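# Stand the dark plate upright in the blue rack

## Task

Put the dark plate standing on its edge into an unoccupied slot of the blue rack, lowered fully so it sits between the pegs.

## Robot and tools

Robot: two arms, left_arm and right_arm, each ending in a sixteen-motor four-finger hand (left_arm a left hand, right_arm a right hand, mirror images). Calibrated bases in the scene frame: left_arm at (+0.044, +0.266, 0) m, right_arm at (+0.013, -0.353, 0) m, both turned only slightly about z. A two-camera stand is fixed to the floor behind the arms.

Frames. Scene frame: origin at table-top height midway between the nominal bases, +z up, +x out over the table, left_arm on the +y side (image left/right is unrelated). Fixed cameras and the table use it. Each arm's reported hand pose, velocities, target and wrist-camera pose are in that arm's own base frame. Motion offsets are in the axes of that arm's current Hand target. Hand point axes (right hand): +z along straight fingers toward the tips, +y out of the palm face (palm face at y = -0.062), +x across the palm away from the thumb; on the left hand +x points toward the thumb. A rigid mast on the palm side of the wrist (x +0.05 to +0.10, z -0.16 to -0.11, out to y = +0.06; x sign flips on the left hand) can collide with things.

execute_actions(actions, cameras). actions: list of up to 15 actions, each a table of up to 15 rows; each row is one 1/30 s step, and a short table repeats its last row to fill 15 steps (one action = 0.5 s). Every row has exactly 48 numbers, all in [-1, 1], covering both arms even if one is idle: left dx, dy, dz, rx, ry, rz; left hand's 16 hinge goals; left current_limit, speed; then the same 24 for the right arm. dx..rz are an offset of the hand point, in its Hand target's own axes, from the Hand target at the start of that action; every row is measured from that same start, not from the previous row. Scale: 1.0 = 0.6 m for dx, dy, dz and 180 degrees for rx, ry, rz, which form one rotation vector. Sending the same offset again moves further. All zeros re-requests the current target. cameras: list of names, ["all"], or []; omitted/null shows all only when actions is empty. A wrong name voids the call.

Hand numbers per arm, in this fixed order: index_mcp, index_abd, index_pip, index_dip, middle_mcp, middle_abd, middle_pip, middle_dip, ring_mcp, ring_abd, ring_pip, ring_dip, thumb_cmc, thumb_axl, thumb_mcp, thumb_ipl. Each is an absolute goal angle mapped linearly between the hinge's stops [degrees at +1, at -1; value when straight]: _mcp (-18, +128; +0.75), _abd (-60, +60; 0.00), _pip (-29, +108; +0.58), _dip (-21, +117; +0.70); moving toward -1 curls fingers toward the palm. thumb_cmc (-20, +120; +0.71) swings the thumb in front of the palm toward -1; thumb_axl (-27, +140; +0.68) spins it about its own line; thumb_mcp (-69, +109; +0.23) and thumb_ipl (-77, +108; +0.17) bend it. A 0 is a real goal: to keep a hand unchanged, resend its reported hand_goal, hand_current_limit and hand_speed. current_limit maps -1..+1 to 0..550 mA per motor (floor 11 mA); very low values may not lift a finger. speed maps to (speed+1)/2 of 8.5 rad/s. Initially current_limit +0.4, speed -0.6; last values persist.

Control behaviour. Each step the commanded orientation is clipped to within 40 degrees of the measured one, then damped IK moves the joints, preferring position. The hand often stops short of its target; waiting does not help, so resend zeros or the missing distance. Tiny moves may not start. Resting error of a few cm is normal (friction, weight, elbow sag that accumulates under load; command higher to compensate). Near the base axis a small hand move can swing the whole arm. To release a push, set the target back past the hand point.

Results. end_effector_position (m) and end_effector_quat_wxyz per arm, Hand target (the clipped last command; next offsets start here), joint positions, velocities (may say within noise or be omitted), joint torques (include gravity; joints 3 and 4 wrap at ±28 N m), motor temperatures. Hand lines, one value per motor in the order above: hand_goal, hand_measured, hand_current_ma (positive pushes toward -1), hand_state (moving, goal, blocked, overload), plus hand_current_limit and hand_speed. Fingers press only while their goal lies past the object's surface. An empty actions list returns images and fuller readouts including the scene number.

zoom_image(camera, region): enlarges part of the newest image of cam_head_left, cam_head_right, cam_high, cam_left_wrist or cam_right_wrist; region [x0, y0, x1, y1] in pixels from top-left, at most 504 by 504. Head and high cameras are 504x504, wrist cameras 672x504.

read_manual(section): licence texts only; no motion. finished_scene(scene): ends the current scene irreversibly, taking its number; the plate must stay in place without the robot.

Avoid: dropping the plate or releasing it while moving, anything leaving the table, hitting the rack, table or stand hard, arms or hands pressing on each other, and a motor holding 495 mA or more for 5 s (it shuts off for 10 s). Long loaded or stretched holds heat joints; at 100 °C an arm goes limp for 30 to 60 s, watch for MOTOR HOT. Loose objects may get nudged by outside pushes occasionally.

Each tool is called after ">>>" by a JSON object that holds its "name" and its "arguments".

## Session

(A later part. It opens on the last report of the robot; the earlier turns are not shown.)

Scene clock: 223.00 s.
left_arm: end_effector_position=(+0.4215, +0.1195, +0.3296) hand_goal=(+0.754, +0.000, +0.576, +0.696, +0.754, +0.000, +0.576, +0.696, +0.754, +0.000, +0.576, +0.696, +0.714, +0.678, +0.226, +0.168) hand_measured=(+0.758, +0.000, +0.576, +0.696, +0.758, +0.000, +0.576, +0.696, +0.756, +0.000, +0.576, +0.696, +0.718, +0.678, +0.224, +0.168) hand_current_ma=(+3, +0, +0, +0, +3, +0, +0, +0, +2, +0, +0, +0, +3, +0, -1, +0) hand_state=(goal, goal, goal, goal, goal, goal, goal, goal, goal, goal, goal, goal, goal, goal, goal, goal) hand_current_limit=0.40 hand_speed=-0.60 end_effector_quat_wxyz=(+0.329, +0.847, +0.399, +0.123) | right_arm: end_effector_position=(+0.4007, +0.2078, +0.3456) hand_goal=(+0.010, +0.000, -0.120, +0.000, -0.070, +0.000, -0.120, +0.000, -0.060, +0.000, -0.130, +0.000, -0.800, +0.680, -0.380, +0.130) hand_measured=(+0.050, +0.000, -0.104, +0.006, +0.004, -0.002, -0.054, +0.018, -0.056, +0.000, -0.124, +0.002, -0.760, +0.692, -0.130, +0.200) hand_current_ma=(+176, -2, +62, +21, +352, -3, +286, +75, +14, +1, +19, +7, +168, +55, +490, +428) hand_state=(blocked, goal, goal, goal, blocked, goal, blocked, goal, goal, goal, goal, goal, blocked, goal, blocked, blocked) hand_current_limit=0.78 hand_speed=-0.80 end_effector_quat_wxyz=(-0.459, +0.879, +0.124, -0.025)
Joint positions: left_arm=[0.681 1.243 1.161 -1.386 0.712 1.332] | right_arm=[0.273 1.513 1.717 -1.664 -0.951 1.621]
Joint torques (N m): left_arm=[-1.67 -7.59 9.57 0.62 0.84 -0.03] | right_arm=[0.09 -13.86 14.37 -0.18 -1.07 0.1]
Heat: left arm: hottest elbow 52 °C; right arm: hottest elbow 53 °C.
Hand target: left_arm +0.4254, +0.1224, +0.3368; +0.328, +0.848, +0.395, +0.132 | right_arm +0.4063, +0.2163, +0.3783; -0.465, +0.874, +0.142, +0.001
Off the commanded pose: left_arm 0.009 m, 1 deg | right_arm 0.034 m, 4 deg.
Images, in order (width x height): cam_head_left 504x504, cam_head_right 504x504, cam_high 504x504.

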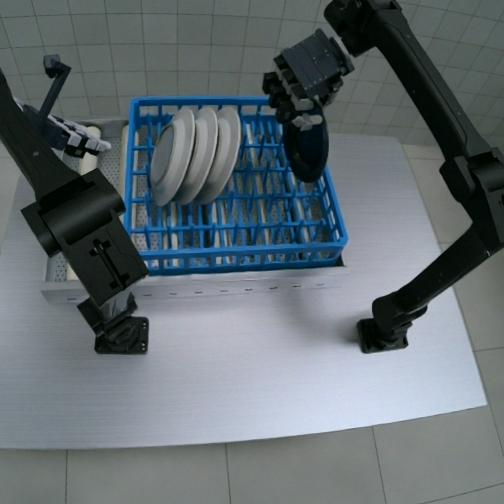

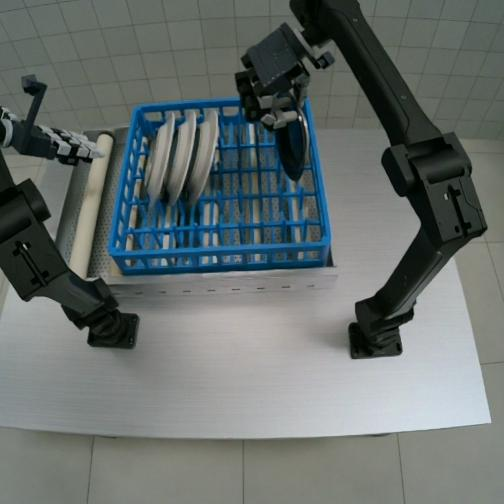

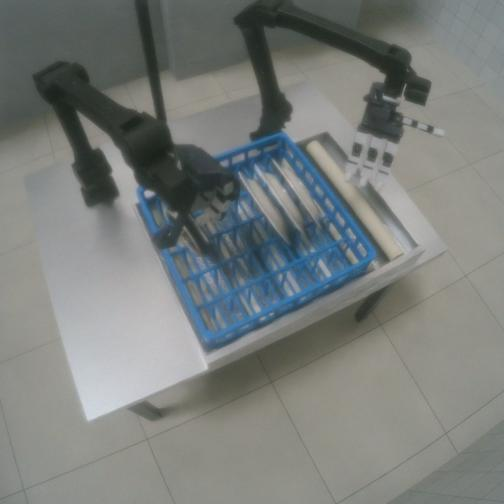

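>>> {"name": "execute_actions", "arguments": {"actions": [[[0,0,0,0,0,0,0.754,0,0.576,0.696,0.754,0,0.576,0.696,0.754,0,0.576,0.696,0.714,0.678,0.226,0.168,0.4,-0.6,0.0012,-0.0026,0.0041,-0.0030,0.0181,0.0126,0.01,0,-0.12,0,-0.07,0,-0.12,0,-0.06,0,-0.13,0,-0.80,0.68,-0.38,0.13,0.78,-0.8]],[[0,0,0,0,0,0,0.754,0,0.576,0.696,0.754,0,0.576,0.696,0.754,0,0.576,0.696,0.714,0.678,0.226,0.168,0.4,-0.6,0.0010,-0.0026,0.0041,-0.0030,0.0181,0.0126,0.01,0,-0.12,0,-0.07,0,-0.12,0,-0.06,0,-0.13,0,-0.80,0.68,-0.38,0.13,0.78,-0.8]]], "cameras": ["cam_head_left","cam_head_right","cam_high"]}}

>>> {"name": "zoom_image", "arguments": {"camera": "cam_head_left", "region": [260, 100, 360, 200]}}

>>> {"name": "zoom_image", "arguments": {"camera": "cam_head_right", "region": [250, 100, 350, 200]}}

>>> {"name": "zoom_image", "arguments": {"camera": "cam_high", "region": [120, 160, 240, 280]}}

Scene clock: 228.83 s.
left_arm: end_effector_position=(+0.4215, +0.1195, +0.3296) hand_goal=(+0.754, +0.000, +0.576, +0.696, +0.754, +0.000, +0.576, +0.696, +0.754, +0.000, +0.576, +0.696, +0.714, +0.678, +0.226, +0.168) hand_measured=(+0.758, +0.000, +0.576, +0.696, +0.758, +0.000, +0.576, +0.696, +0.756, +0.000, +0.576, +0.696, +0.718, +0.678, +0.224, +0.168) hand_current_ma=(+3, +0, +0, +0, +3, +0, +0, +0, +2, +0, +0, +0, +3, +0, -1, +0) hand_state=(goal, goal, goal, goal, goal, goal, goal, goal, goal, goal, goal, goal, goal, goal, goal, goal) hand_current_limit=0.40 hand_speed=-0.60 end_effector_quat_wxyz=(+0.329, +0.847, +0.399, +0.123) | right_arm: end_effector_position=(+0.4101, +0.2144, +0.3554) hand_goal=(+0.010, +0.000, -0.120, +0.000, -0.070, +0.000, -0.120, +0.000, -0.060, +0.000, -0.130, +0.000, -0.800, +0.680, -0.380, +0.130) hand_measured=(+0.048, +0.000, -0.102, +0.006, +0.004, +0.000, -0.054, +0.020, -0.056, +0.000, -0.124, +0.002, -0.760, +0.692, -0.130, +0.200) hand_current_ma=(+172, -2, +70, +18, +352, -1, +286, +76, +14, +1, +19, +7, +168, +55, +490, +428) hand_state=(blocked, goal, goal, goal, blocked, goal, blocked, goal, goal, goal, goal, goal, blocked, goal, blocked, blocked) hand_current_limit=0.78 hand_speed=-0.80 end_effector_quat_wxyz=(-0.455, +0.888, +0.068, +0.009)
Joint positions: left_arm=[0.681 1.243 1.161 -1.386 0.712 1.332] | right_arm=[0.285 1.474 1.696 -1.489 -0.911 1.853]
Joint torques (N m): left_arm=[-1.55 -7.47 9.55 0.65 0.83 -0.03] | right_arm=[0.91 -15.79 10.04 1.7 -0.9 0.14]
Motor temperatures (°C): left_arm=[30 36 52 30 34 30] | right_arm=[32 33 55 30 32 28]
Heat: left arm: hottest elbow 52 °C; right arm: hottest elbow 55 °C.
Hand target: left_arm +0.4254, +0.1224, +0.3368; +0.328, +0.848, +0.395, +0.132 | right_arm +0.4063, +0.2223, +0.3782; -0.464, +0.882, +0.081, +0.034
Off the commanded pose: left_arm 0.009 m, 1 deg | right_arm 0.024 m, 3 deg.
Images, in order (width x height): cam_head_left 504x504, cam_head_right 504x504, cam_high 504x504.

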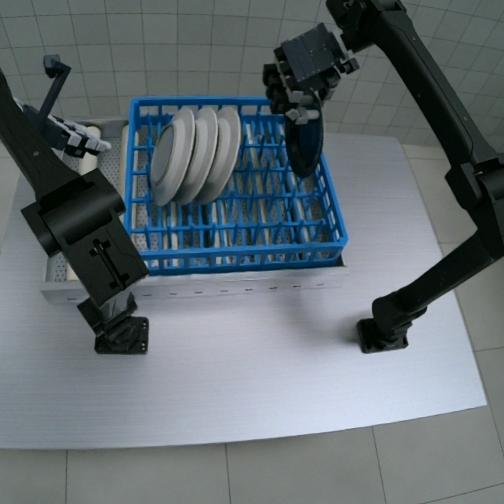

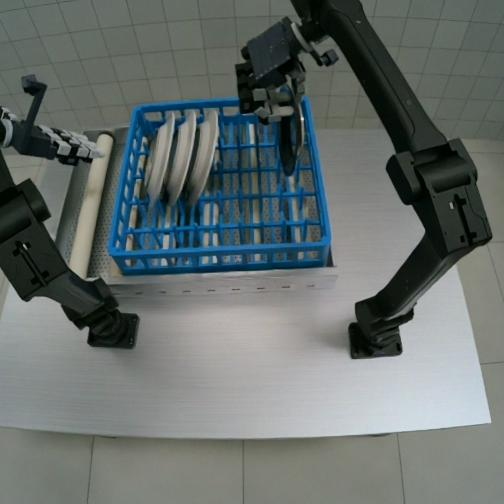

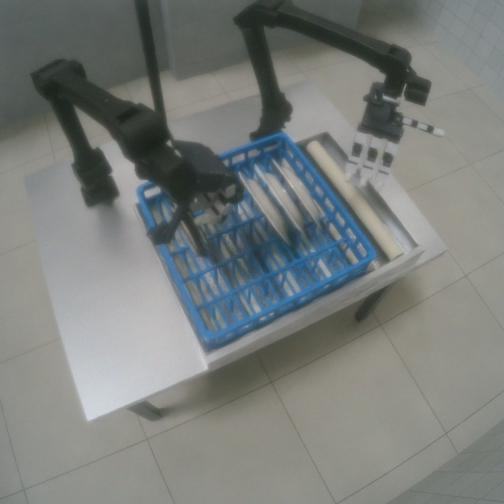

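Scaled by 5.040 from the camera's 504x504 image, which has a finer 720x720 frame.

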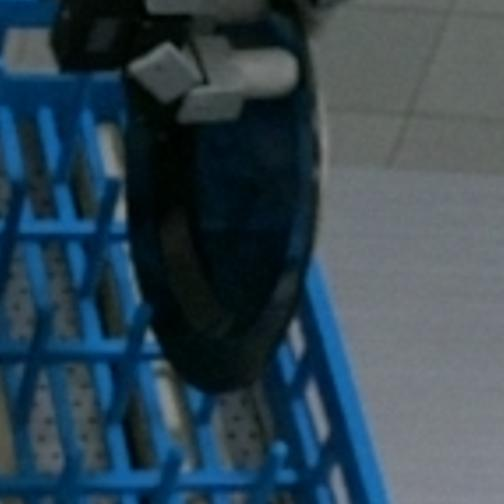

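Scaled by 5.040 from the camera's 504x504 image, which has a finer 720x720 frame.

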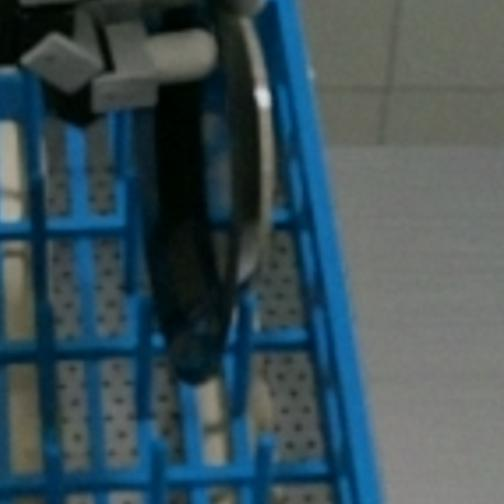

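Scaled by 4.200 from the camera's 504x504 image, which has a finer 720x720 frame.

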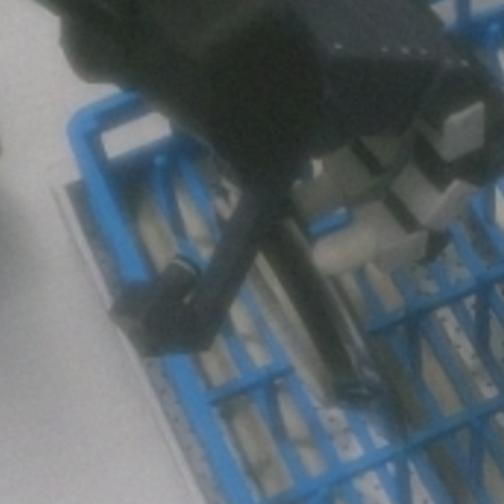

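>>> {"name": "execute_actions", "arguments": {"actions": [[[0,0,0,0,0,0,0.754,0,0.576,0.696,0.754,0,0.576,0.696,0.754,0,0.576,0.696,0.714,0.678,0.226,0.168,0.4,-0.6,-0.0030,0.0172,0.0040,-0.0137,-0.0024,0.0002,0.01,0,-0.12,0,-0.07,0,-0.12,0,-0.06,0,-0.13,0,-0.80,0.68,-0.38,0.13,0.78,-0.8]]], "cameras": ["cam_head_left","cam_head_right"]}}

>>> {"name": "zoom_image", "arguments": {"camera": "cam_head_left", "region": [260, 100, 360, 200]}}

>>> {"name": "zoom_image", "arguments": {"camera": "cam_head_right", "region": [250, 100, 350, 200]}}

Scene clock: 230.60 s.
left_arm: end_effector_position=(+0.4215, +0.1195, +0.3296) hand_goal=(+0.754, +0.000, +0.576, +0.696, +0.754, +0.000, +0.576, +0.696, +0.754, +0.000, +0.576, +0.696, +0.714, +0.678, +0.226, +0.168) hand_measured=(+0.758, +0.000, +0.576, +0.696, +0.758, +0.000, +0.576, +0.696, +0.756, +0.000, +0.576, +0.696, +0.718, +0.678, +0.224, +0.168) hand_current_ma=(+3, +0, +0, +0, +3, +0, +0, +0, +2, +0, +0, +0, +3, +0, -1, +0) hand_state=(goal, goal, goal, goal, goal, goal, goal, goal, goal, goal, goal, goal, goal, goal, goal, goal) hand_current_limit=0.40 hand_speed=-0.60 end_effector_quat_wxyz=(+0.329, +0.847, +0.399, +0.123) | right_arm: end_effector_position=(+0.4088, +0.2109, +0.3467) hand_goal=(+0.010, +0.000, -0.120, +0.000, -0.070, +0.000, -0.120, +0.000, -0.060, +0.000, -0.130, +0.000, -0.800, +0.680, -0.380, +0.130) hand_measured=(+0.048, +0.000, -0.102, +0.006, +0.004, +0.000, -0.054, +0.020, -0.056, +0.000, -0.124, +0.002, -0.760, +0.692, -0.130, +0.200) hand_current_ma=(+172, -2, +70, +20, +352, -1, +286, +77, +14, +1, +19, +7, +168, +55, +490, +428) hand_state=(blocked, goal, goal, goal, blocked, goal, blocked, goal, goal, goal, goal, goal, blocked, goal, blocked, blocked) hand_current_limit=0.78 hand_speed=-0.80 end_effector_quat_wxyz=(-0.436, +0.898, +0.063, +0.006)
Joint positions: left_arm=[0.681 1.243 1.161 -1.386 0.712 1.332] | right_arm=[0.294 1.474 1.683 -1.489 -0.868 1.859]
Joint torques (N m): left_arm=[-1.79 -7.53 9.59 0.62 0.82 -0.03] | right_arm=[0.91 -15.27 10.39 1.25 -0.86 0.06]
Motor temperatures (°C): left_arm=[30 36 52 30 34 30] | right_arm=[32 33 55 30 32 28]
Heat: left arm: hottest elbow 52 °C; right arm: hottest elbow 55 °C.
Hand target: left_arm +0.4254, +0.1224, +0.3368; +0.328, +0.848, +0.395, +0.132 | right_arm +0.4063, +0.2183, +0.3682; -0.444, +0.892, +0.081, +0.032
Off the commanded pose: left_arm 0.009 m, 1 deg | right_arm 0.023 m, 4 deg.
Images, in order (width x height): cam_head_left 504x504, cam_head_right 504x504.

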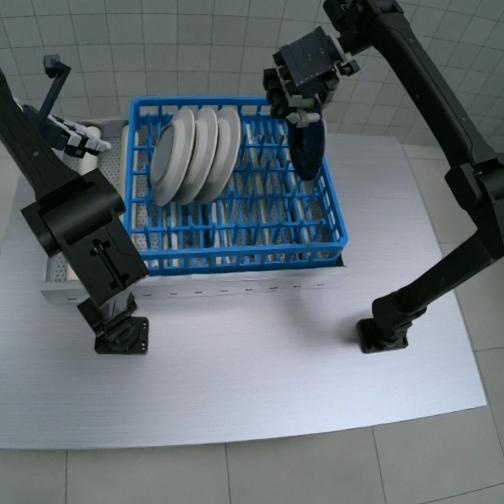

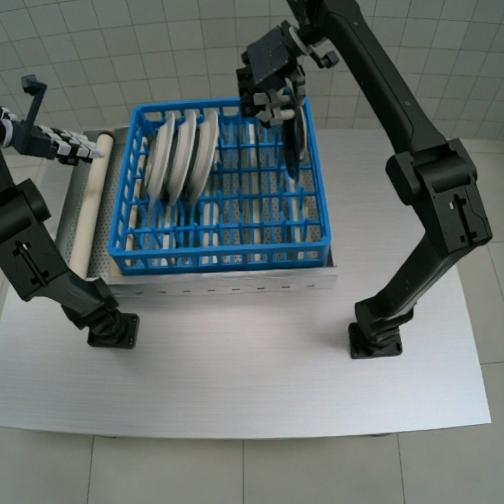

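Scaled by 5.040 from the camera's 504x504 image, which has a finer 720x720 frame.

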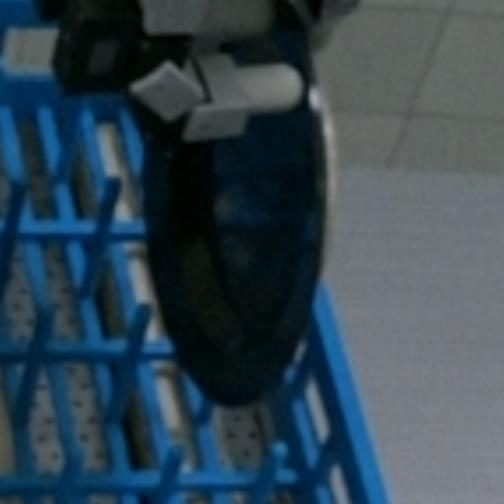

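Scaled by 5.040 from the camera's 504x504 image, which has a finer 720x720 frame.

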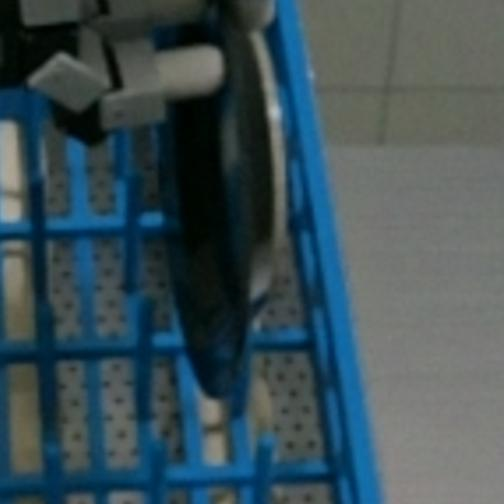

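>>> {"name": "execute_actions", "arguments": {"actions": [[[0,0,0,0,0,0,0.754,0,0.576,0.696,0.754,0,0.576,0.696,0.754,0,0.576,0.696,0.714,0.678,0.226,0.168,0.4,-0.6,-0.0054,0.0328,0.0252,0,0,0,0.01,0,-0.12,0,-0.07,0,-0.12,0,-0.06,0,-0.13,0,-0.80,0.68,-0.38,0.13,0.78,-0.8]]], "cameras": ["cam_head_left","cam_head_right"]}}

>>> {"name": "zoom_image", "arguments": {"camera": "cam_head_left", "region": [260, 100, 360, 200]}}

>>> {"name": "zoom_image", "arguments": {"camera": "cam_head_right", "region": [250, 100, 350, 200]}}

Scene clock: 231.93 s.
left_arm: end_effector_position=(+0.4215, +0.1195, +0.3296) hand_goal=(+0.754, +0.000, +0.576, +0.696, +0.754, +0.000, +0.576, +0.696, +0.754, +0.000, +0.576, +0.696, +0.714, +0.678, +0.226, +0.168) hand_measured=(+0.758, +0.000, +0.576, +0.696, +0.758, +0.000, +0.576, +0.696, +0.756, +0.000, +0.576, +0.696, +0.718, +0.678, +0.224, +0.168) hand_current_ma=(+3, +0, +0, +0, +3, +0, +0, +0, +2, +0, +0, +0, +3, +0, -1, +0) hand_state=(goal, goal, goal, goal, goal, goal, goal, goal, goal, goal, goal, goal, goal, goal, goal, goal) hand_current_limit=0.40 hand_speed=-0.60 end_effector_quat_wxyz=(+0.329, +0.847, +0.399, +0.123) | right_arm: end_effector_position=(+0.4069, +0.2107, +0.3196) hand_goal=(+0.010, +0.000, -0.120, +0.000, -0.070, +0.000, -0.120, +0.000, -0.060, +0.000, -0.130, +0.000, -0.800, +0.680, -0.380, +0.130) hand_measured=(+0.050, +0.000, -0.102, +0.006, +0.004, +0.000, -0.054, +0.020, -0.056, +0.000, -0.124, +0.002, -0.760, +0.692, -0.130, +0.200) hand_current_ma=(+174, -2, +74, +19, +353, -1, +286, +77, +13, +1, +19, +7, +168, +55, +489, +426) hand_state=(blocked, goal, goal, goal, blocked, goal, blocked, goal, goal, goal, goal, goal, blocked, goal, blocked, blocked) hand_current_limit=0.78 hand_speed=-0.80 end_effector_quat_wxyz=(-0.435, +0.898, +0.063, +0.003)
Joint positions: left_arm=[0.681 1.243 1.161 -1.386 0.712 1.332] | right_arm=[0.295 1.463 1.599 -1.426 -0.868 1.856]
Joint torques (N m): left_arm=[-1.73 -7.41 9.55 0.58 0.83 -0.03] | right_arm=[0.26 -15.62 10.07 1.59 -0.84 0.09]
Motor temperatures (°C): left_arm=[30 36 52 30 34 30] | right_arm=[32 33 55 30 32 28]
Heat: left arm: hottest elbow 52 °C; right arm: hottest elbow 55 °C.
Hand target: left_arm +0.4254, +0.1224, +0.3368; +0.328, +0.848, +0.395, +0.132 | right_arm +0.4062, +0.2183, +0.3431; -0.444, +0.892, +0.081, +0.032
Off the commanded pose: left_arm 0.009 m, 1 deg | right_arm 0.025 m, 4 deg.
Images, in order (width x height): cam_head_left 504x504, cam_head_right 504x504.

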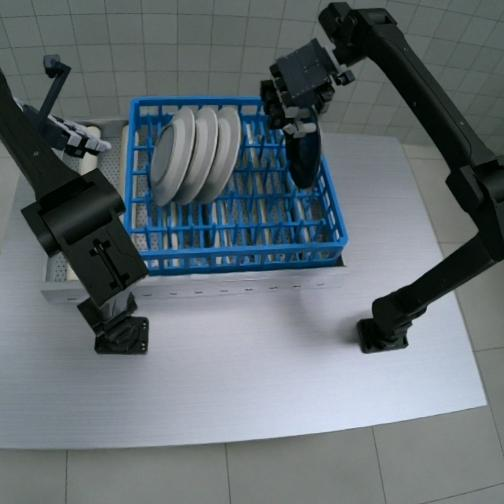

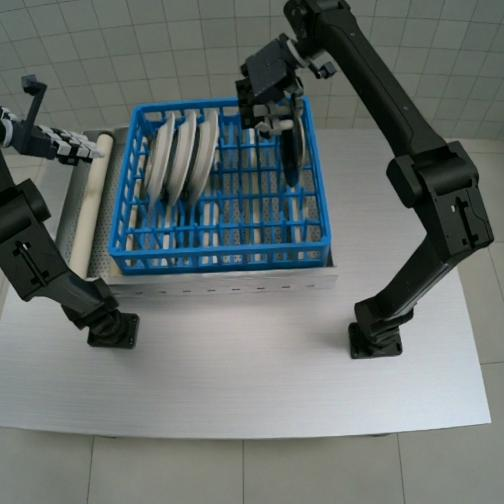

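Scaled by 5.040 from the camera's 504x504 image, which has a finer 720x720 frame.

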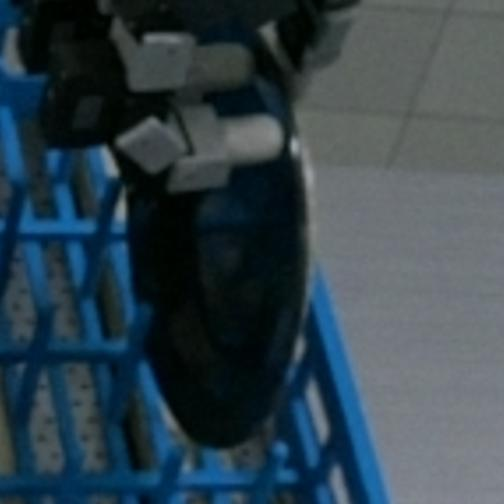

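Scaled by 5.040 from the camera's 504x504 image, which has a finer 720x720 frame.

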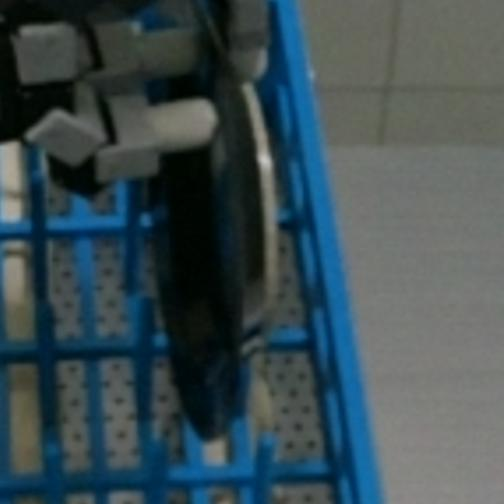

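>>> {"name": "execute_actions", "arguments": {"actions": [[[0,0,0,0,0,0,0.754,0,0.576,0.696,0.754,0,0.576,0.696,0.754,0,0.576,0.696,0.714,0.678,0.226,0.168,0.4,-0.6,-0.0054,0.0328,0.0252,0,0,0,0.01,0,-0.12,0,-0.07,0,-0.12,0,-0.06,0,-0.13,0,-0.80,0.68,-0.38,0.13,0.78,-0.8]]], "cameras": ["cam_head_left","cam_head_right","cam_high"]}}

>>> {"name": "zoom_image", "arguments": {"camera": "cam_head_left", "region": [260, 100, 360, 200]}}

>>> {"name": "zoom_image", "arguments": {"camera": "cam_head_right", "region": [250, 100, 350, 200]}}

>>> {"name": "zoom_image", "arguments": {"camera": "cam_high", "region": [120, 160, 240, 280]}}

Scene clock: 233.20 s.
left_arm: end_effector_position=(+0.4215, +0.1195, +0.3296) hand_goal=(+0.754, +0.000, +0.576, +0.696, +0.754, +0.000, +0.576, +0.696, +0.754, +0.000, +0.576, +0.696, +0.714, +0.678, +0.226, +0.168) hand_measured=(+0.758, +0.000, +0.576, +0.696, +0.758, +0.000, +0.576, +0.696, +0.756, +0.000, +0.576, +0.696, +0.718, +0.678, +0.224, +0.168) hand_current_ma=(+3, +0, +0, +0, +3, +0, +0, +0, +2, +0, +0, +0, +3, +0, -1, +0) hand_state=(goal, goal, goal, goal, goal, goal, goal, goal, goal, goal, goal, goal, goal, goal, goal, goal) hand_current_limit=0.40 hand_speed=-0.60 end_effector_quat_wxyz=(+0.329, +0.847, +0.399, +0.123) | right_arm: end_effector_position=(+0.4059, +0.2103, +0.2947) hand_goal=(+0.010, +0.000, -0.120, +0.000, -0.070, +0.000, -0.120, +0.000, -0.060, +0.000, -0.130, +0.000, -0.800, +0.680, -0.380, +0.130) hand_measured=(+0.050, +0.000, -0.100, +0.006, +0.004, +0.000, -0.054, +0.020, -0.056, +0.000, -0.124, +0.002, -0.760, +0.692, -0.130, +0.200) hand_current_ma=(+174, -2, +75, +18, +353, -1, +286, +77, +13, +1, +19, +7, +168, +55, +490, +426) hand_state=(blocked, goal, goal, goal, blocked, goal, blocked, goal, goal, goal, goal, goal, blocked, goal, blocked, blocked) hand_current_limit=0.78 hand_speed=-0.80 end_effector_quat_wxyz=(-0.435, +0.898, +0.065, +0.004)
Joint positions: left_arm=[0.681 1.243 1.161 -1.386 0.712 1.332] | right_arm=[0.295 1.452 1.522 -1.358 -0.868 1.853]
Joint torques (N m): left_arm=[-1.67 -7.47 9.59 0.64 0.83 -0.03] | right_arm=[0.15 -15.85 10.17 1.52 -0.86 0.1]
Motor temperatures (°C): left_arm=[30 36 52 30 34 30] | right_arm=[32 33 55 30 32 28]
Heat: left arm: hottest elbow 52 °C; right arm: hottest elbow 55 °C.
Hand target: left_arm +0.4254, +0.1224, +0.3368; +0.328, +0.848, +0.395, +0.132 | right_arm +0.4062, +0.2184, +0.3182; -0.444, +0.892, +0.081, +0.032
Off the commanded pose: left_arm 0.009 m, 1 deg | right_arm 0.025 m, 4 deg.
Images, in order (width x height): cam_head_left 504x504, cam_head_right 504x504, cam_high 504x504.

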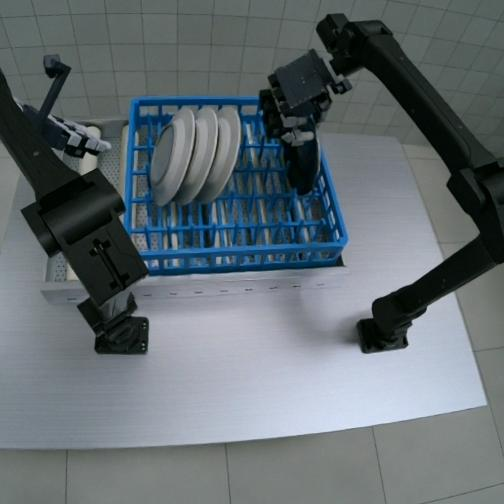

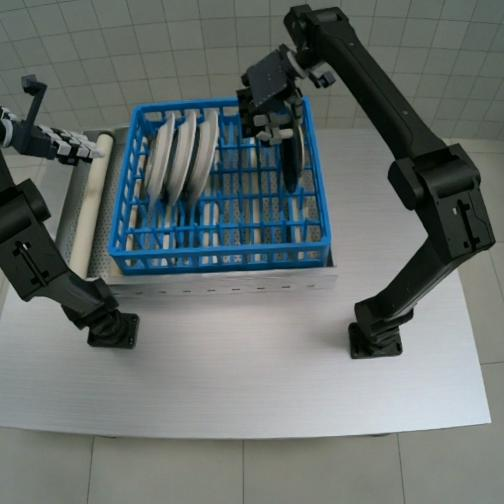

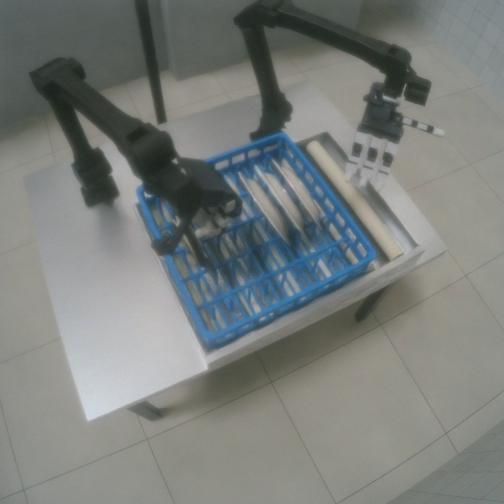

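Scaled by 5.040 from the camera's 504x504 image, which has a finer 720x720 frame.

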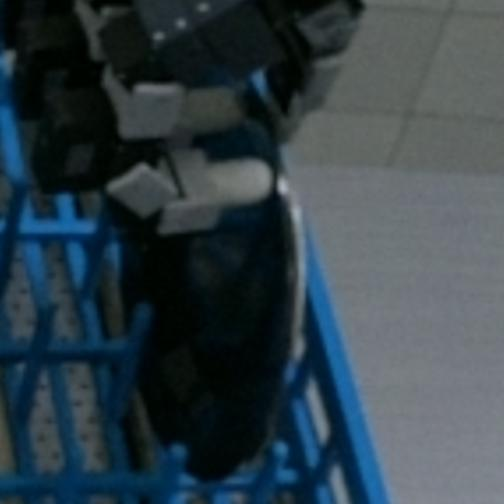

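Scaled by 5.040 from the camera's 504x504 image, which has a finer 720x720 frame.

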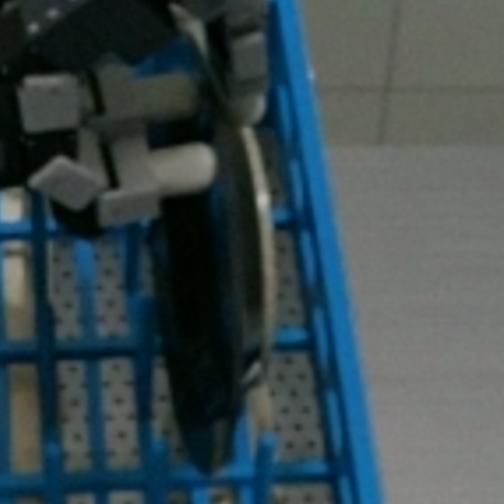

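Scaled by 4.200 from the camera's 504x504 image, which has a finer 720x720 frame.

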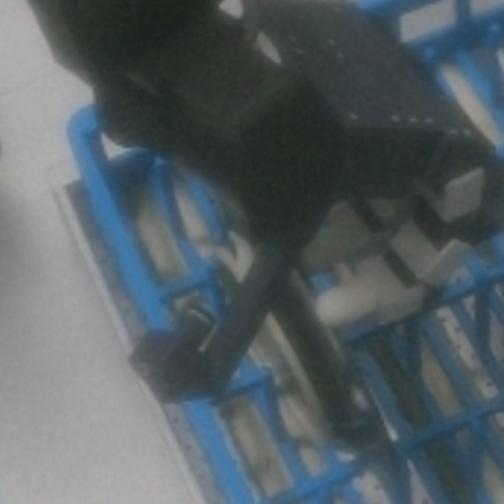

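>>> {"name": "execute_actions", "arguments": {"actions": [[[0,0,0,0,0,0,0.754,0,0.576,0.696,0.754,0,0.576,0.696,0.754,0,0.576,0.696,0.714,0.678,0.226,0.168,0.4,-0.6,-0.0054,0.0328,0.0252,0,0,0,0.01,0,-0.12,0,-0.07,0,-0.12,0,-0.06,0,-0.13,0,-0.80,0.68,-0.38,0.13,0.78,-0.8]]], "cameras": ["cam_head_left","cam_head_right","cam_right_wrist"]}}

>>> {"name": "zoom_image", "arguments": {"camera": "cam_head_left", "region": [260, 100, 360, 200]}}

>>> {"name": "zoom_image", "arguments": {"camera": "cam_head_right", "region": [250, 100, 350, 200]}}

Scene clock: 234.43 s.
left_arm: end_effector_position=(+0.4215, +0.1195, +0.3296) hand_goal=(+0.754, +0.000, +0.576, +0.696, +0.754, +0.000, +0.576, +0.696, +0.754, +0.000, +0.576, +0.696, +0.714, +0.678, +0.226, +0.168) hand_measured=(+0.758, +0.000, +0.576, +0.696, +0.758, +0.000, +0.576, +0.696, +0.756, +0.000, +0.576, +0.696, +0.718, +0.678, +0.224, +0.168) hand_current_ma=(+3, +0, +0, +0, +3, +0, +0, +0, +2, +0, +0, +0, +3, +0, -1, +0) hand_state=(goal, goal, goal, goal, goal, goal, goal, goal, goal, goal, goal, goal, goal, goal, goal, goal) hand_current_limit=0.40 hand_speed=-0.60 end_effector_quat_wxyz=(+0.329, +0.847, +0.399, +0.123) | right_arm: end_effector_position=(+0.4041, +0.2101, +0.2813) hand_goal=(+0.010, +0.000, -0.120, +0.000, -0.070, +0.000, -0.120, +0.000, -0.060, +0.000, -0.130, +0.000, -0.800, +0.680, -0.380, +0.130) hand_measured=(+0.048, +0.000, -0.106, +0.000, +0.006, +0.000, -0.062, +0.012, -0.056, +0.000, -0.124, +0.002, -0.762, +0.692, -0.130, +0.200) hand_current_ma=(+164, -1, +56, -1, +361, +1, +253, +49, +13, +1, +19, +7, +164, +55, +490, +426) hand_state=(blocked, goal, goal, goal, blocked, goal, blocked, goal, goal, goal, goal, goal, blocked, goal, blocked, blocked) hand_current_limit=0.78 hand_speed=-0.80 end_effector_quat_wxyz=(-0.438, +0.897, +0.065, +0.012)
Joint positions: left_arm=[0.681 1.243 1.161 -1.386 0.712 1.332] | right_arm=[0.295 1.433 1.465 -1.299 -0.868 1.862]
Joint torques (N m): left_arm=[-1.67 -7.59 9.58 0.64 0.84 -0.03] | right_arm=[0.79 -13.68 9.25 1.87 -0.82 0.03]
Motor temperatures (°C): left_arm=[30 36 53 30 34 30] | right_arm=[32 33 55 30 32 28]
Heat: left arm: hottest elbow 53 °C; right arm: hottest elbow 55 °C.
Hand target: left_arm +0.4254, +0.1224, +0.3368; +0.328, +0.848, +0.395, +0.132 | right_arm +0.4062, +0.2184, +0.2932; -0.445, +0.892, +0.081, +0.032
Off the commanded pose: left_arm 0.009 m, 1 deg | right_arm 0.015 m, 3 deg.
Images, in order (width x height): cam_head_left 504x504, cam_head_right 504x504, cam_right_wrist 672x504.

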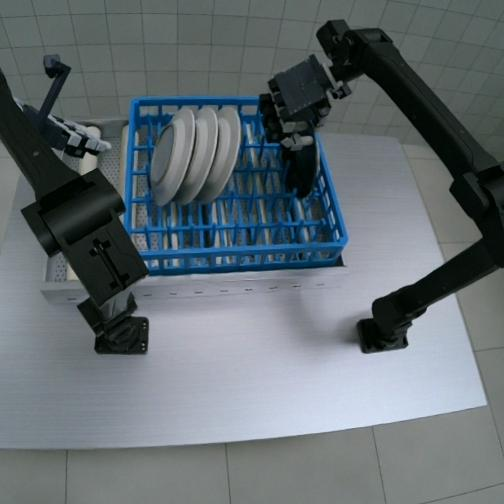

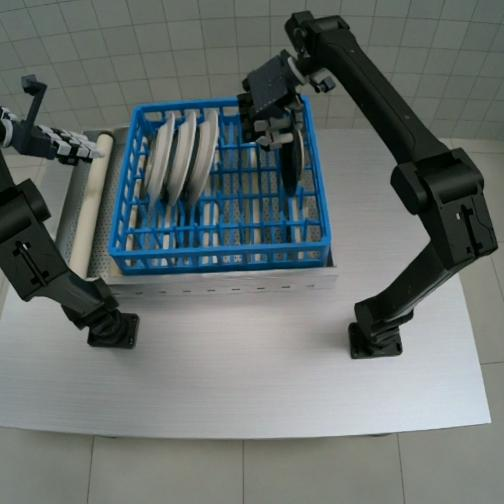

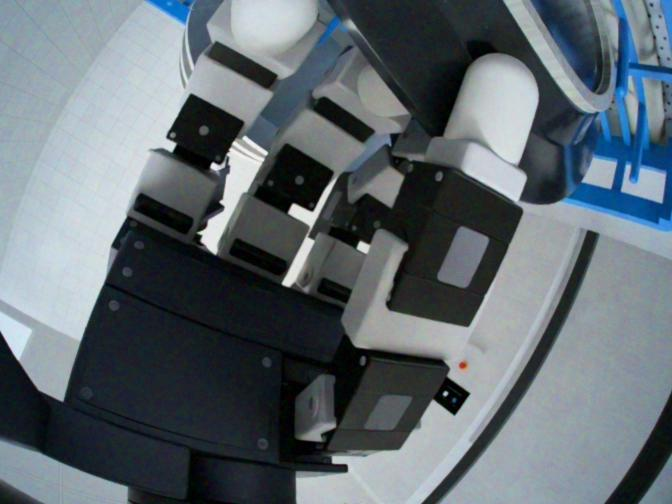

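Scaled by 5.040 from the camera's 504x504 image, which has a finer 720x720 frame.

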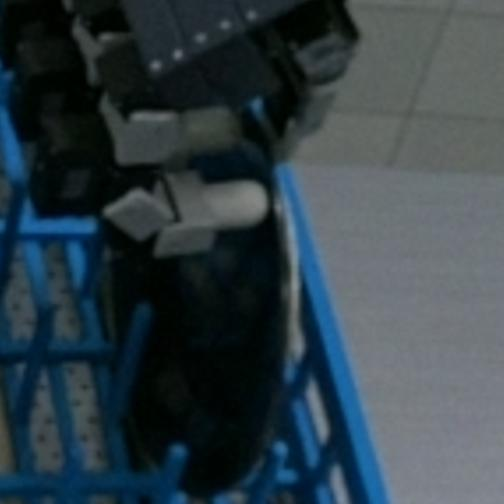

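Scaled by 5.040 from the camera's 504x504 image, which has a finer 720x720 frame.

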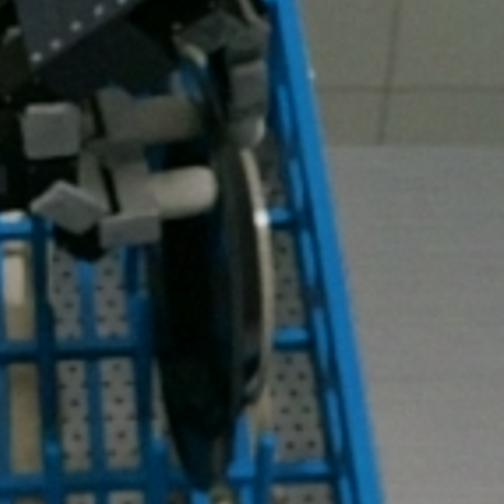

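>>> {"name": "execute_actions", "arguments": {"actions": [[[0,0,0,0,0,0,0.754,0,0.576,0.696,0.754,0,0.576,0.696,0.754,0,0.576,0.696,0.714,0.678,0.226,0.168,0.4,-0.6,0.0025,-0.0135,0.0043,0,0,0,0.01,0,-0.12,0,-0.07,0,-0.12,0,-0.06,0,-0.13,0,-0.80,0.68,-0.38,0.13,0.78,-0.8]]]}}

>>> {"name": "execute_actions", "arguments": {"actions": [[[0,0,0,0,0,0,0.754,0,0.576,0.696,0.754,0,0.576,0.696,0.754,0,0.576,0.696,0.714,0.678,0.226,0.168,0.4,-0.6,-0.0043,0.0262,0.0202,0,0,0,0.01,0,-0.12,0,-0.07,0,-0.12,0,-0.06,0,-0.13,0,-0.80,0.68,-0.38,0.13,0.78,-0.8]]], "cameras": ["cam_head_left","cam_head_right"]}}

>>> {"name": "zoom_image", "arguments": {"camera": "cam_head_left", "region": [260, 110, 360, 210]}}

>>> {"name": "zoom_image", "arguments": {"camera": "cam_head_right", "region": [250, 110, 350, 210]}}

Scene clock: 236.43 s.
left_arm: end_effector_position=(+0.4215, +0.1195, +0.3296) hand_goal=(+0.754, +0.000, +0.576, +0.696, +0.754, +0.000, +0.576, +0.696, +0.754, +0.000, +0.576, +0.696, +0.714, +0.678, +0.226, +0.168) hand_measured=(+0.758, +0.000, +0.576, +0.696, +0.758, +0.000, +0.576, +0.696, +0.756, +0.000, +0.576, +0.696, +0.718, +0.678, +0.224, +0.168) hand_current_ma=(+3, +0, +0, +0, +3, +0, +0, +0, +2, +0, +0, +0, +3, +0, -1, +0) hand_state=(goal, goal, goal, goal, goal, goal, goal, goal, goal, goal, goal, goal, goal, goal, goal, goal) hand_current_limit=0.40 hand_speed=-0.60 end_effector_quat_wxyz=(+0.329, +0.847, +0.399, +0.123) | right_arm: end_effector_position=(+0.4024, +0.2159, +0.2815) hand_goal=(+0.010, +0.000, -0.120, +0.000, -0.070, +0.000, -0.120, +0.000, -0.060, +0.000, -0.130, +0.000, -0.800, +0.680, -0.380, +0.130) hand_measured=(+0.048, +0.000, -0.106, +0.000, +0.006, +0.000, -0.062, +0.014, -0.056, +0.000, -0.124, +0.002, -0.762, +0.692, -0.130, +0.200) hand_current_ma=(+164, -1, +56, -1, +362, +1, +253, +51, +13, +1, +19, +7, +163, +55, +490, +426) hand_state=(blocked, goal, goal, goal, blocked, goal, blocked, goal, goal, goal, goal, goal, blocked, goal, blocked, blocked) hand_current_limit=0.78 hand_speed=-0.80 end_effector_quat_wxyz=(-0.437, +0.897, +0.067, +0.010)
Joint positions: left_arm=[0.681 1.243 1.161 -1.386 0.712 1.332] | right_arm=[0.309 1.433 1.465 -1.289 -0.865 1.876]
Joint torques (N m): left_arm=[-1.61 -7.47 9.58 0.62 0.83 -0.04] | right_arm=[0.32 -13.8 10.36 1.77 -0.7 0.12]
Motor temperatures (°C): left_arm=[30 36 53 30 34 30] | right_arm=[32 33 55 30 32 28]
Heat: left arm: hottest elbow 53 °C; right arm: hottest elbow 55 °C.
Hand target: left_arm +0.4254, +0.1224, +0.3368; +0.328, +0.848, +0.395, +0.132 | right_arm +0.4063, +0.2254, +0.2982; -0.445, +0.892, +0.081, +0.032
Off the commanded pose: left_arm 0.009 m, 1 deg | right_arm 0.020 m, 3 deg.

Scene clock: 237.30 s.
left_arm: end_effector_position=(+0.4215, +0.1195, +0.3296) hand_goal=(+0.754, +0.000, +0.576, +0.696, +0.754, +0.000, +0.576, +0.696, +0.754, +0.000, +0.576, +0.696, +0.714, +0.678, +0.226, +0.168) hand_measured=(+0.758, +0.000, +0.576, +0.696, +0.758, +0.000, +0.576, +0.696, +0.756, +0.000, +0.576, +0.696, +0.718, +0.678, +0.224, +0.168) hand_current_ma=(+3, +0, +0, +0, +3, +0, +0, +0, +2, +0, +0, +0, +3, +0, -1, +0) hand_state=(goal, goal, goal, goal, goal, goal, goal, goal, goal, goal, goal, goal, goal, goal, goal, goal) hand_current_limit=0.40 hand_speed=-0.60 end_effector_quat_wxyz=(+0.329, +0.847, +0.399, +0.123) | right_arm: end_effector_position=(+0.4030, +0.2165, +0.2799) hand_goal=(+0.010, +0.000, -0.120, +0.000, -0.070, +0.000, -0.120, +0.000, -0.060, +0.000, -0.130, +0.000, -0.800, +0.680, -0.380, +0.130) hand_measured=(+0.046, +0.000, -0.112, -0.002, +0.006, +0.000, -0.062, +0.016, -0.056, +0.000, -0.124, +0.002, -0.762, +0.692, -0.130, +0.200) hand_current_ma=(+154, -1, +26, -4, +362, +2, +253, +60, +13, +1, +19, +7, +160, +55, +490, +426) hand_state=(blocked, goal, goal, goal, blocked, goal, blocked, goal, goal, goal, goal, goal, blocked, goal, blocked, blocked) hand_current_limit=0.78 hand_speed=-0.80 end_effector_quat_wxyz=(-0.441, +0.894, +0.068, +0.023)
Joint positions: left_arm=[0.681 1.243 1.161 -1.386 0.712 1.332] | right_arm=[0.309 1.415 1.439 -1.245 -0.865 1.89]
Joint torques (N m): left_arm=[-1.73 -7.47 9.58 0.62 0.84 -0.03] | right_arm=[0.32 -12.22 8.35 1.99 -0.64 -0.08]
Motor temperatures (°C): left_arm=[30 36 53 30 34 30] | right_arm=[32 33 55 30 32 28]
Heat: left arm: hottest elbow 53 °C; right arm: hottest elbow 55 °C.
Hand target: left_arm +0.4254, +0.1224, +0.3368; +0.328, +0.848, +0.395, +0.132 | right_arm +0.4063, +0.2254, +0.2781; -0.444, +0.892, +0.081, +0.032
Off the commanded pose: left_arm 0.009 m, 1 deg | right_arm 0.010 m, 2 deg.
Images, in order (width x height): cam_head_left 504x504, cam_head_right 504x504.

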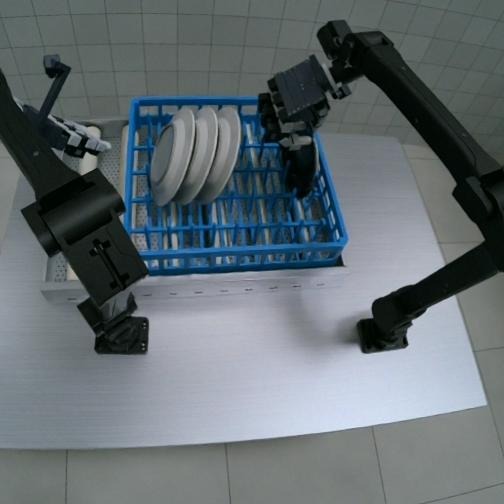

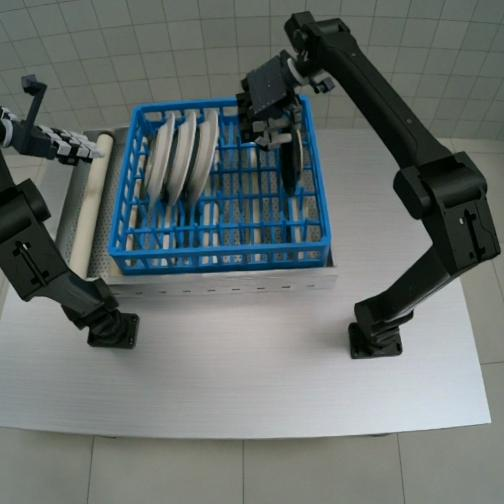

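Scaled by 5.040 from the camera's 504x504 image, which has a finer 720x720 frame.

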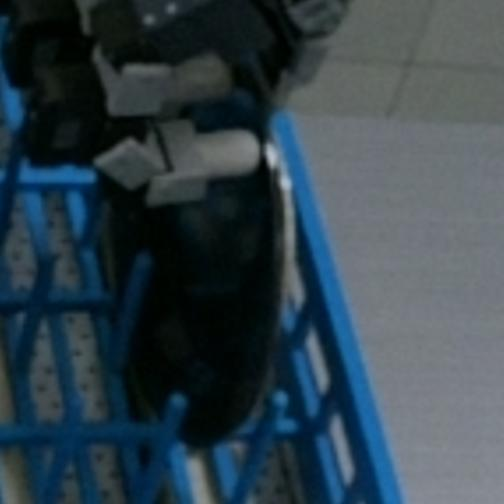

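Scaled by 5.040 from the camera's 504x504 image, which has a finer 720x720 frame.

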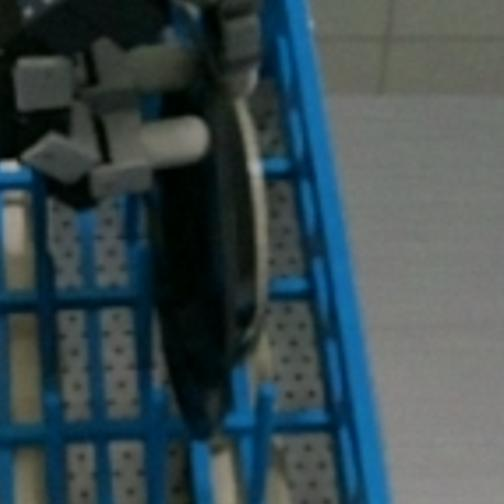

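>>> {"name": "zoom_image", "arguments": {"camera": "cam_head_left", "region": [130, 150, 250, 270]}}

>>> {"name": "zoom_image", "arguments": {"camera": "cam_head_right", "region": [110, 150, 230, 270]}}

>>> {"name": "zoom_image", "arguments": {"camera": "cam_head_left", "region": [230, 150, 350, 270]}}

Scaled by 4.200 from the camera's 504x504 image, which has a finer 720x720 frame.

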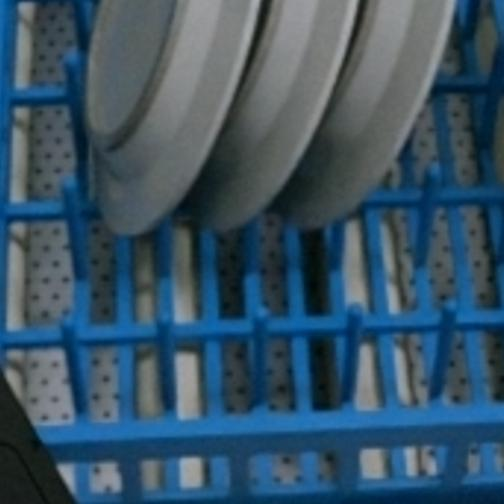

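Scaled by 4.200 from the camera's 504x504 image, which has a finer 720x720 frame.

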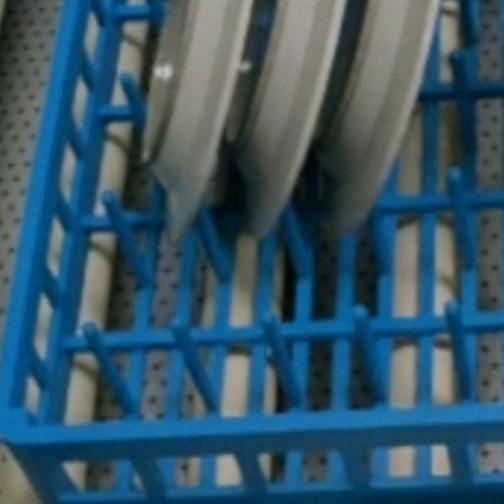

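Scaled by 4.200 from the camera's 504x504 image, which has a finer 720x720 frame.

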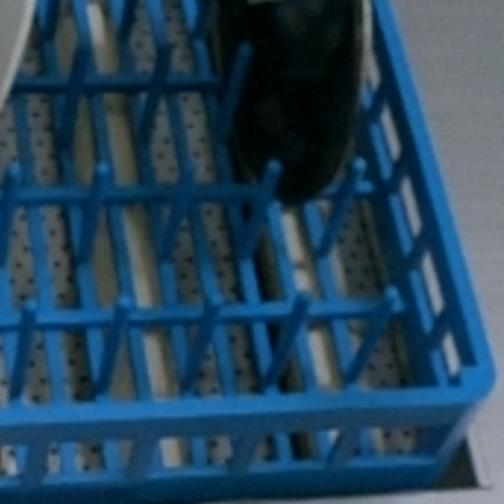

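>>> {"name": "zoom_image", "arguments": {"camera": "cam_head_left", "region": [285, 180, 355, 250]}}

>>> {"name": "zoom_image", "arguments": {"camera": "cam_head_right", "region": [270, 180, 340, 250]}}

>>> {"name": "execute_actions", "arguments": {"actions": [], "cameras": ["cam_high","cam_left_wrist"]}}

>>> {"name": "zoom_image", "arguments": {"camera": "cam_high", "region": [160, 230, 280, 350]}}

>>> {"name": "zoom_image", "arguments": {"camera": "cam_left_wrist", "region": [240, 0, 672, 200]}}

Scaled by 7.200 from the camera's 504x504 image, which has a finer 720x720 frame.

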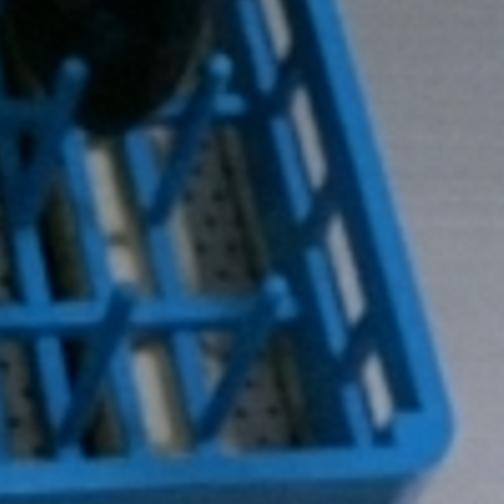

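Scaled by 7.200 from the camera's 504x504 image, which has a finer 720x720 frame.

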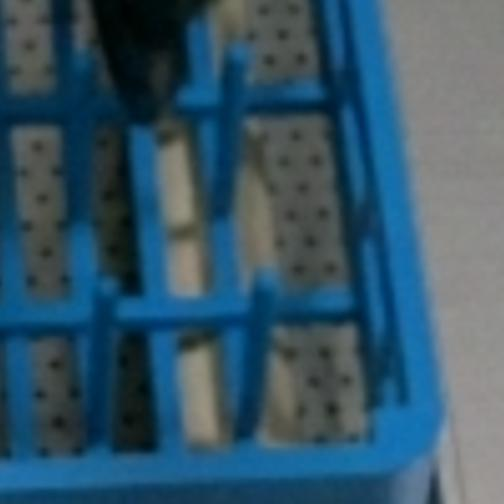

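Scene clock: 238.63 s.
left_arm: end_effector_position=(+0.4215, +0.1195, +0.3296) hand_goal=(+0.754, +0.000, +0.576, +0.696, +0.754, +0.000, +0.576, +0.696, +0.754, +0.000, +0.576, +0.696, +0.714, +0.678, +0.226, +0.168) hand_measured=(+0.758, +0.000, +0.576, +0.696, +0.758, +0.000, +0.576, +0.696, +0.756, +0.000, +0.576, +0.696, +0.718, +0.678, +0.224, +0.168) hand_current_ma=(+3, +0, +0, +0, +3, +0, +0, +0, +2, +0, +0, +0, +3, +0, -1, +0) hand_state=(goal, goal, goal, goal, goal, goal, goal, goal, goal, goal, goal, goal, goal, goal, goal, goal) hand_current_limit=0.40 hand_speed=-0.60 end_effector_quat_wxyz=(+0.329, +0.847, +0.399, +0.123) | right_arm: end_effector_position=(+0.4030, +0.2165, +0.2799) hand_goal=(+0.010, +0.000, -0.120, +0.000, -0.070, +0.000, -0.120, +0.000, -0.060, +0.000, -0.130, +0.000, -0.800, +0.680, -0.380, +0.130) hand_measured=(+0.046, +0.000, -0.112, -0.002, +0.006, +0.000, -0.062, +0.016, -0.056, +0.000, -0.124, +0.002, -0.762, +0.692, -0.130, +0.200) hand_current_ma=(+154, -1, +26, -4, +362, +2, +253, +60, +13, +1, +19, +7, +160, +55, +490, +426) hand_state=(blocked, goal, goal, goal, blocked, goal, blocked, goal, goal, goal, goal, goal, blocked, goal, blocked, blocked) hand_current_limit=0.78 hand_speed=-0.80 end_effector_quat_wxyz=(-0.441, +0.894, +0.068, +0.023)
Joint positions: left_arm=[0.681 1.243 1.161 -1.386 0.712 1.332] | right_arm=[0.309 1.415 1.439 -1.245 -0.865 1.89]
Joint velocities: within noise
Joint torques (N m): left_arm=[-1.73 -7.53 9.59 0.64 0.83 -0.04] | right_arm=[0.79 -12.28 8.4 2.22 -0.66 -0.01]
Motor temperatures (°C): left_arm=[30 36 53 30 34 30] | right_arm=[32 33 54 30 32 28]
Heat: left arm: hottest elbow 53 °C; right arm: hottest elbow 54 °C.
Hand target: left_arm +0.4254, +0.1224, +0.3368; +0.328, +0.848, +0.395, +0.132 | right_arm +0.4063, +0.2254, +0.2781; -0.444, +0.892, +0.081, +0.032
Off the commanded pose: left_arm 0.009 m, 1 deg | right_arm 0.010 m, 2 deg.
Images, in order (width x height): cam_high 504x504, cam_left_wrist 672x504.

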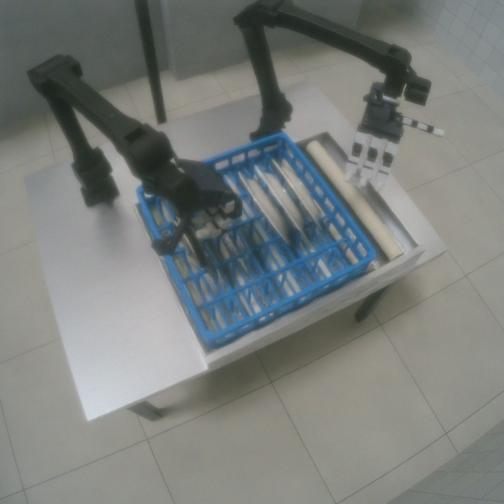

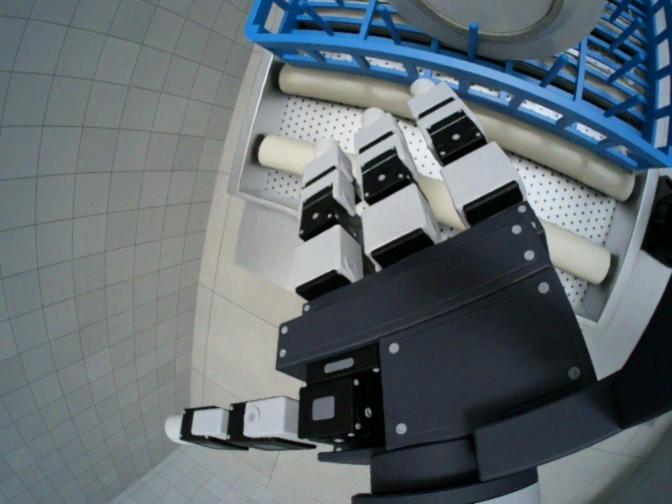

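Scaled by 4.200 from the camera's 504x504 image, which has a finer 720x720 frame.

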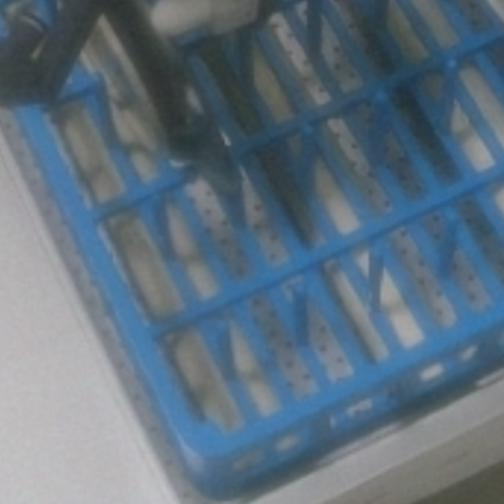

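Scaled by 1.167 from the camera's 672x504 image, which has a finer 960x720 frame.

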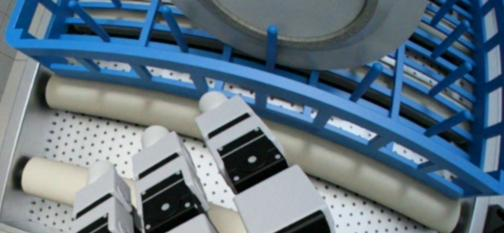

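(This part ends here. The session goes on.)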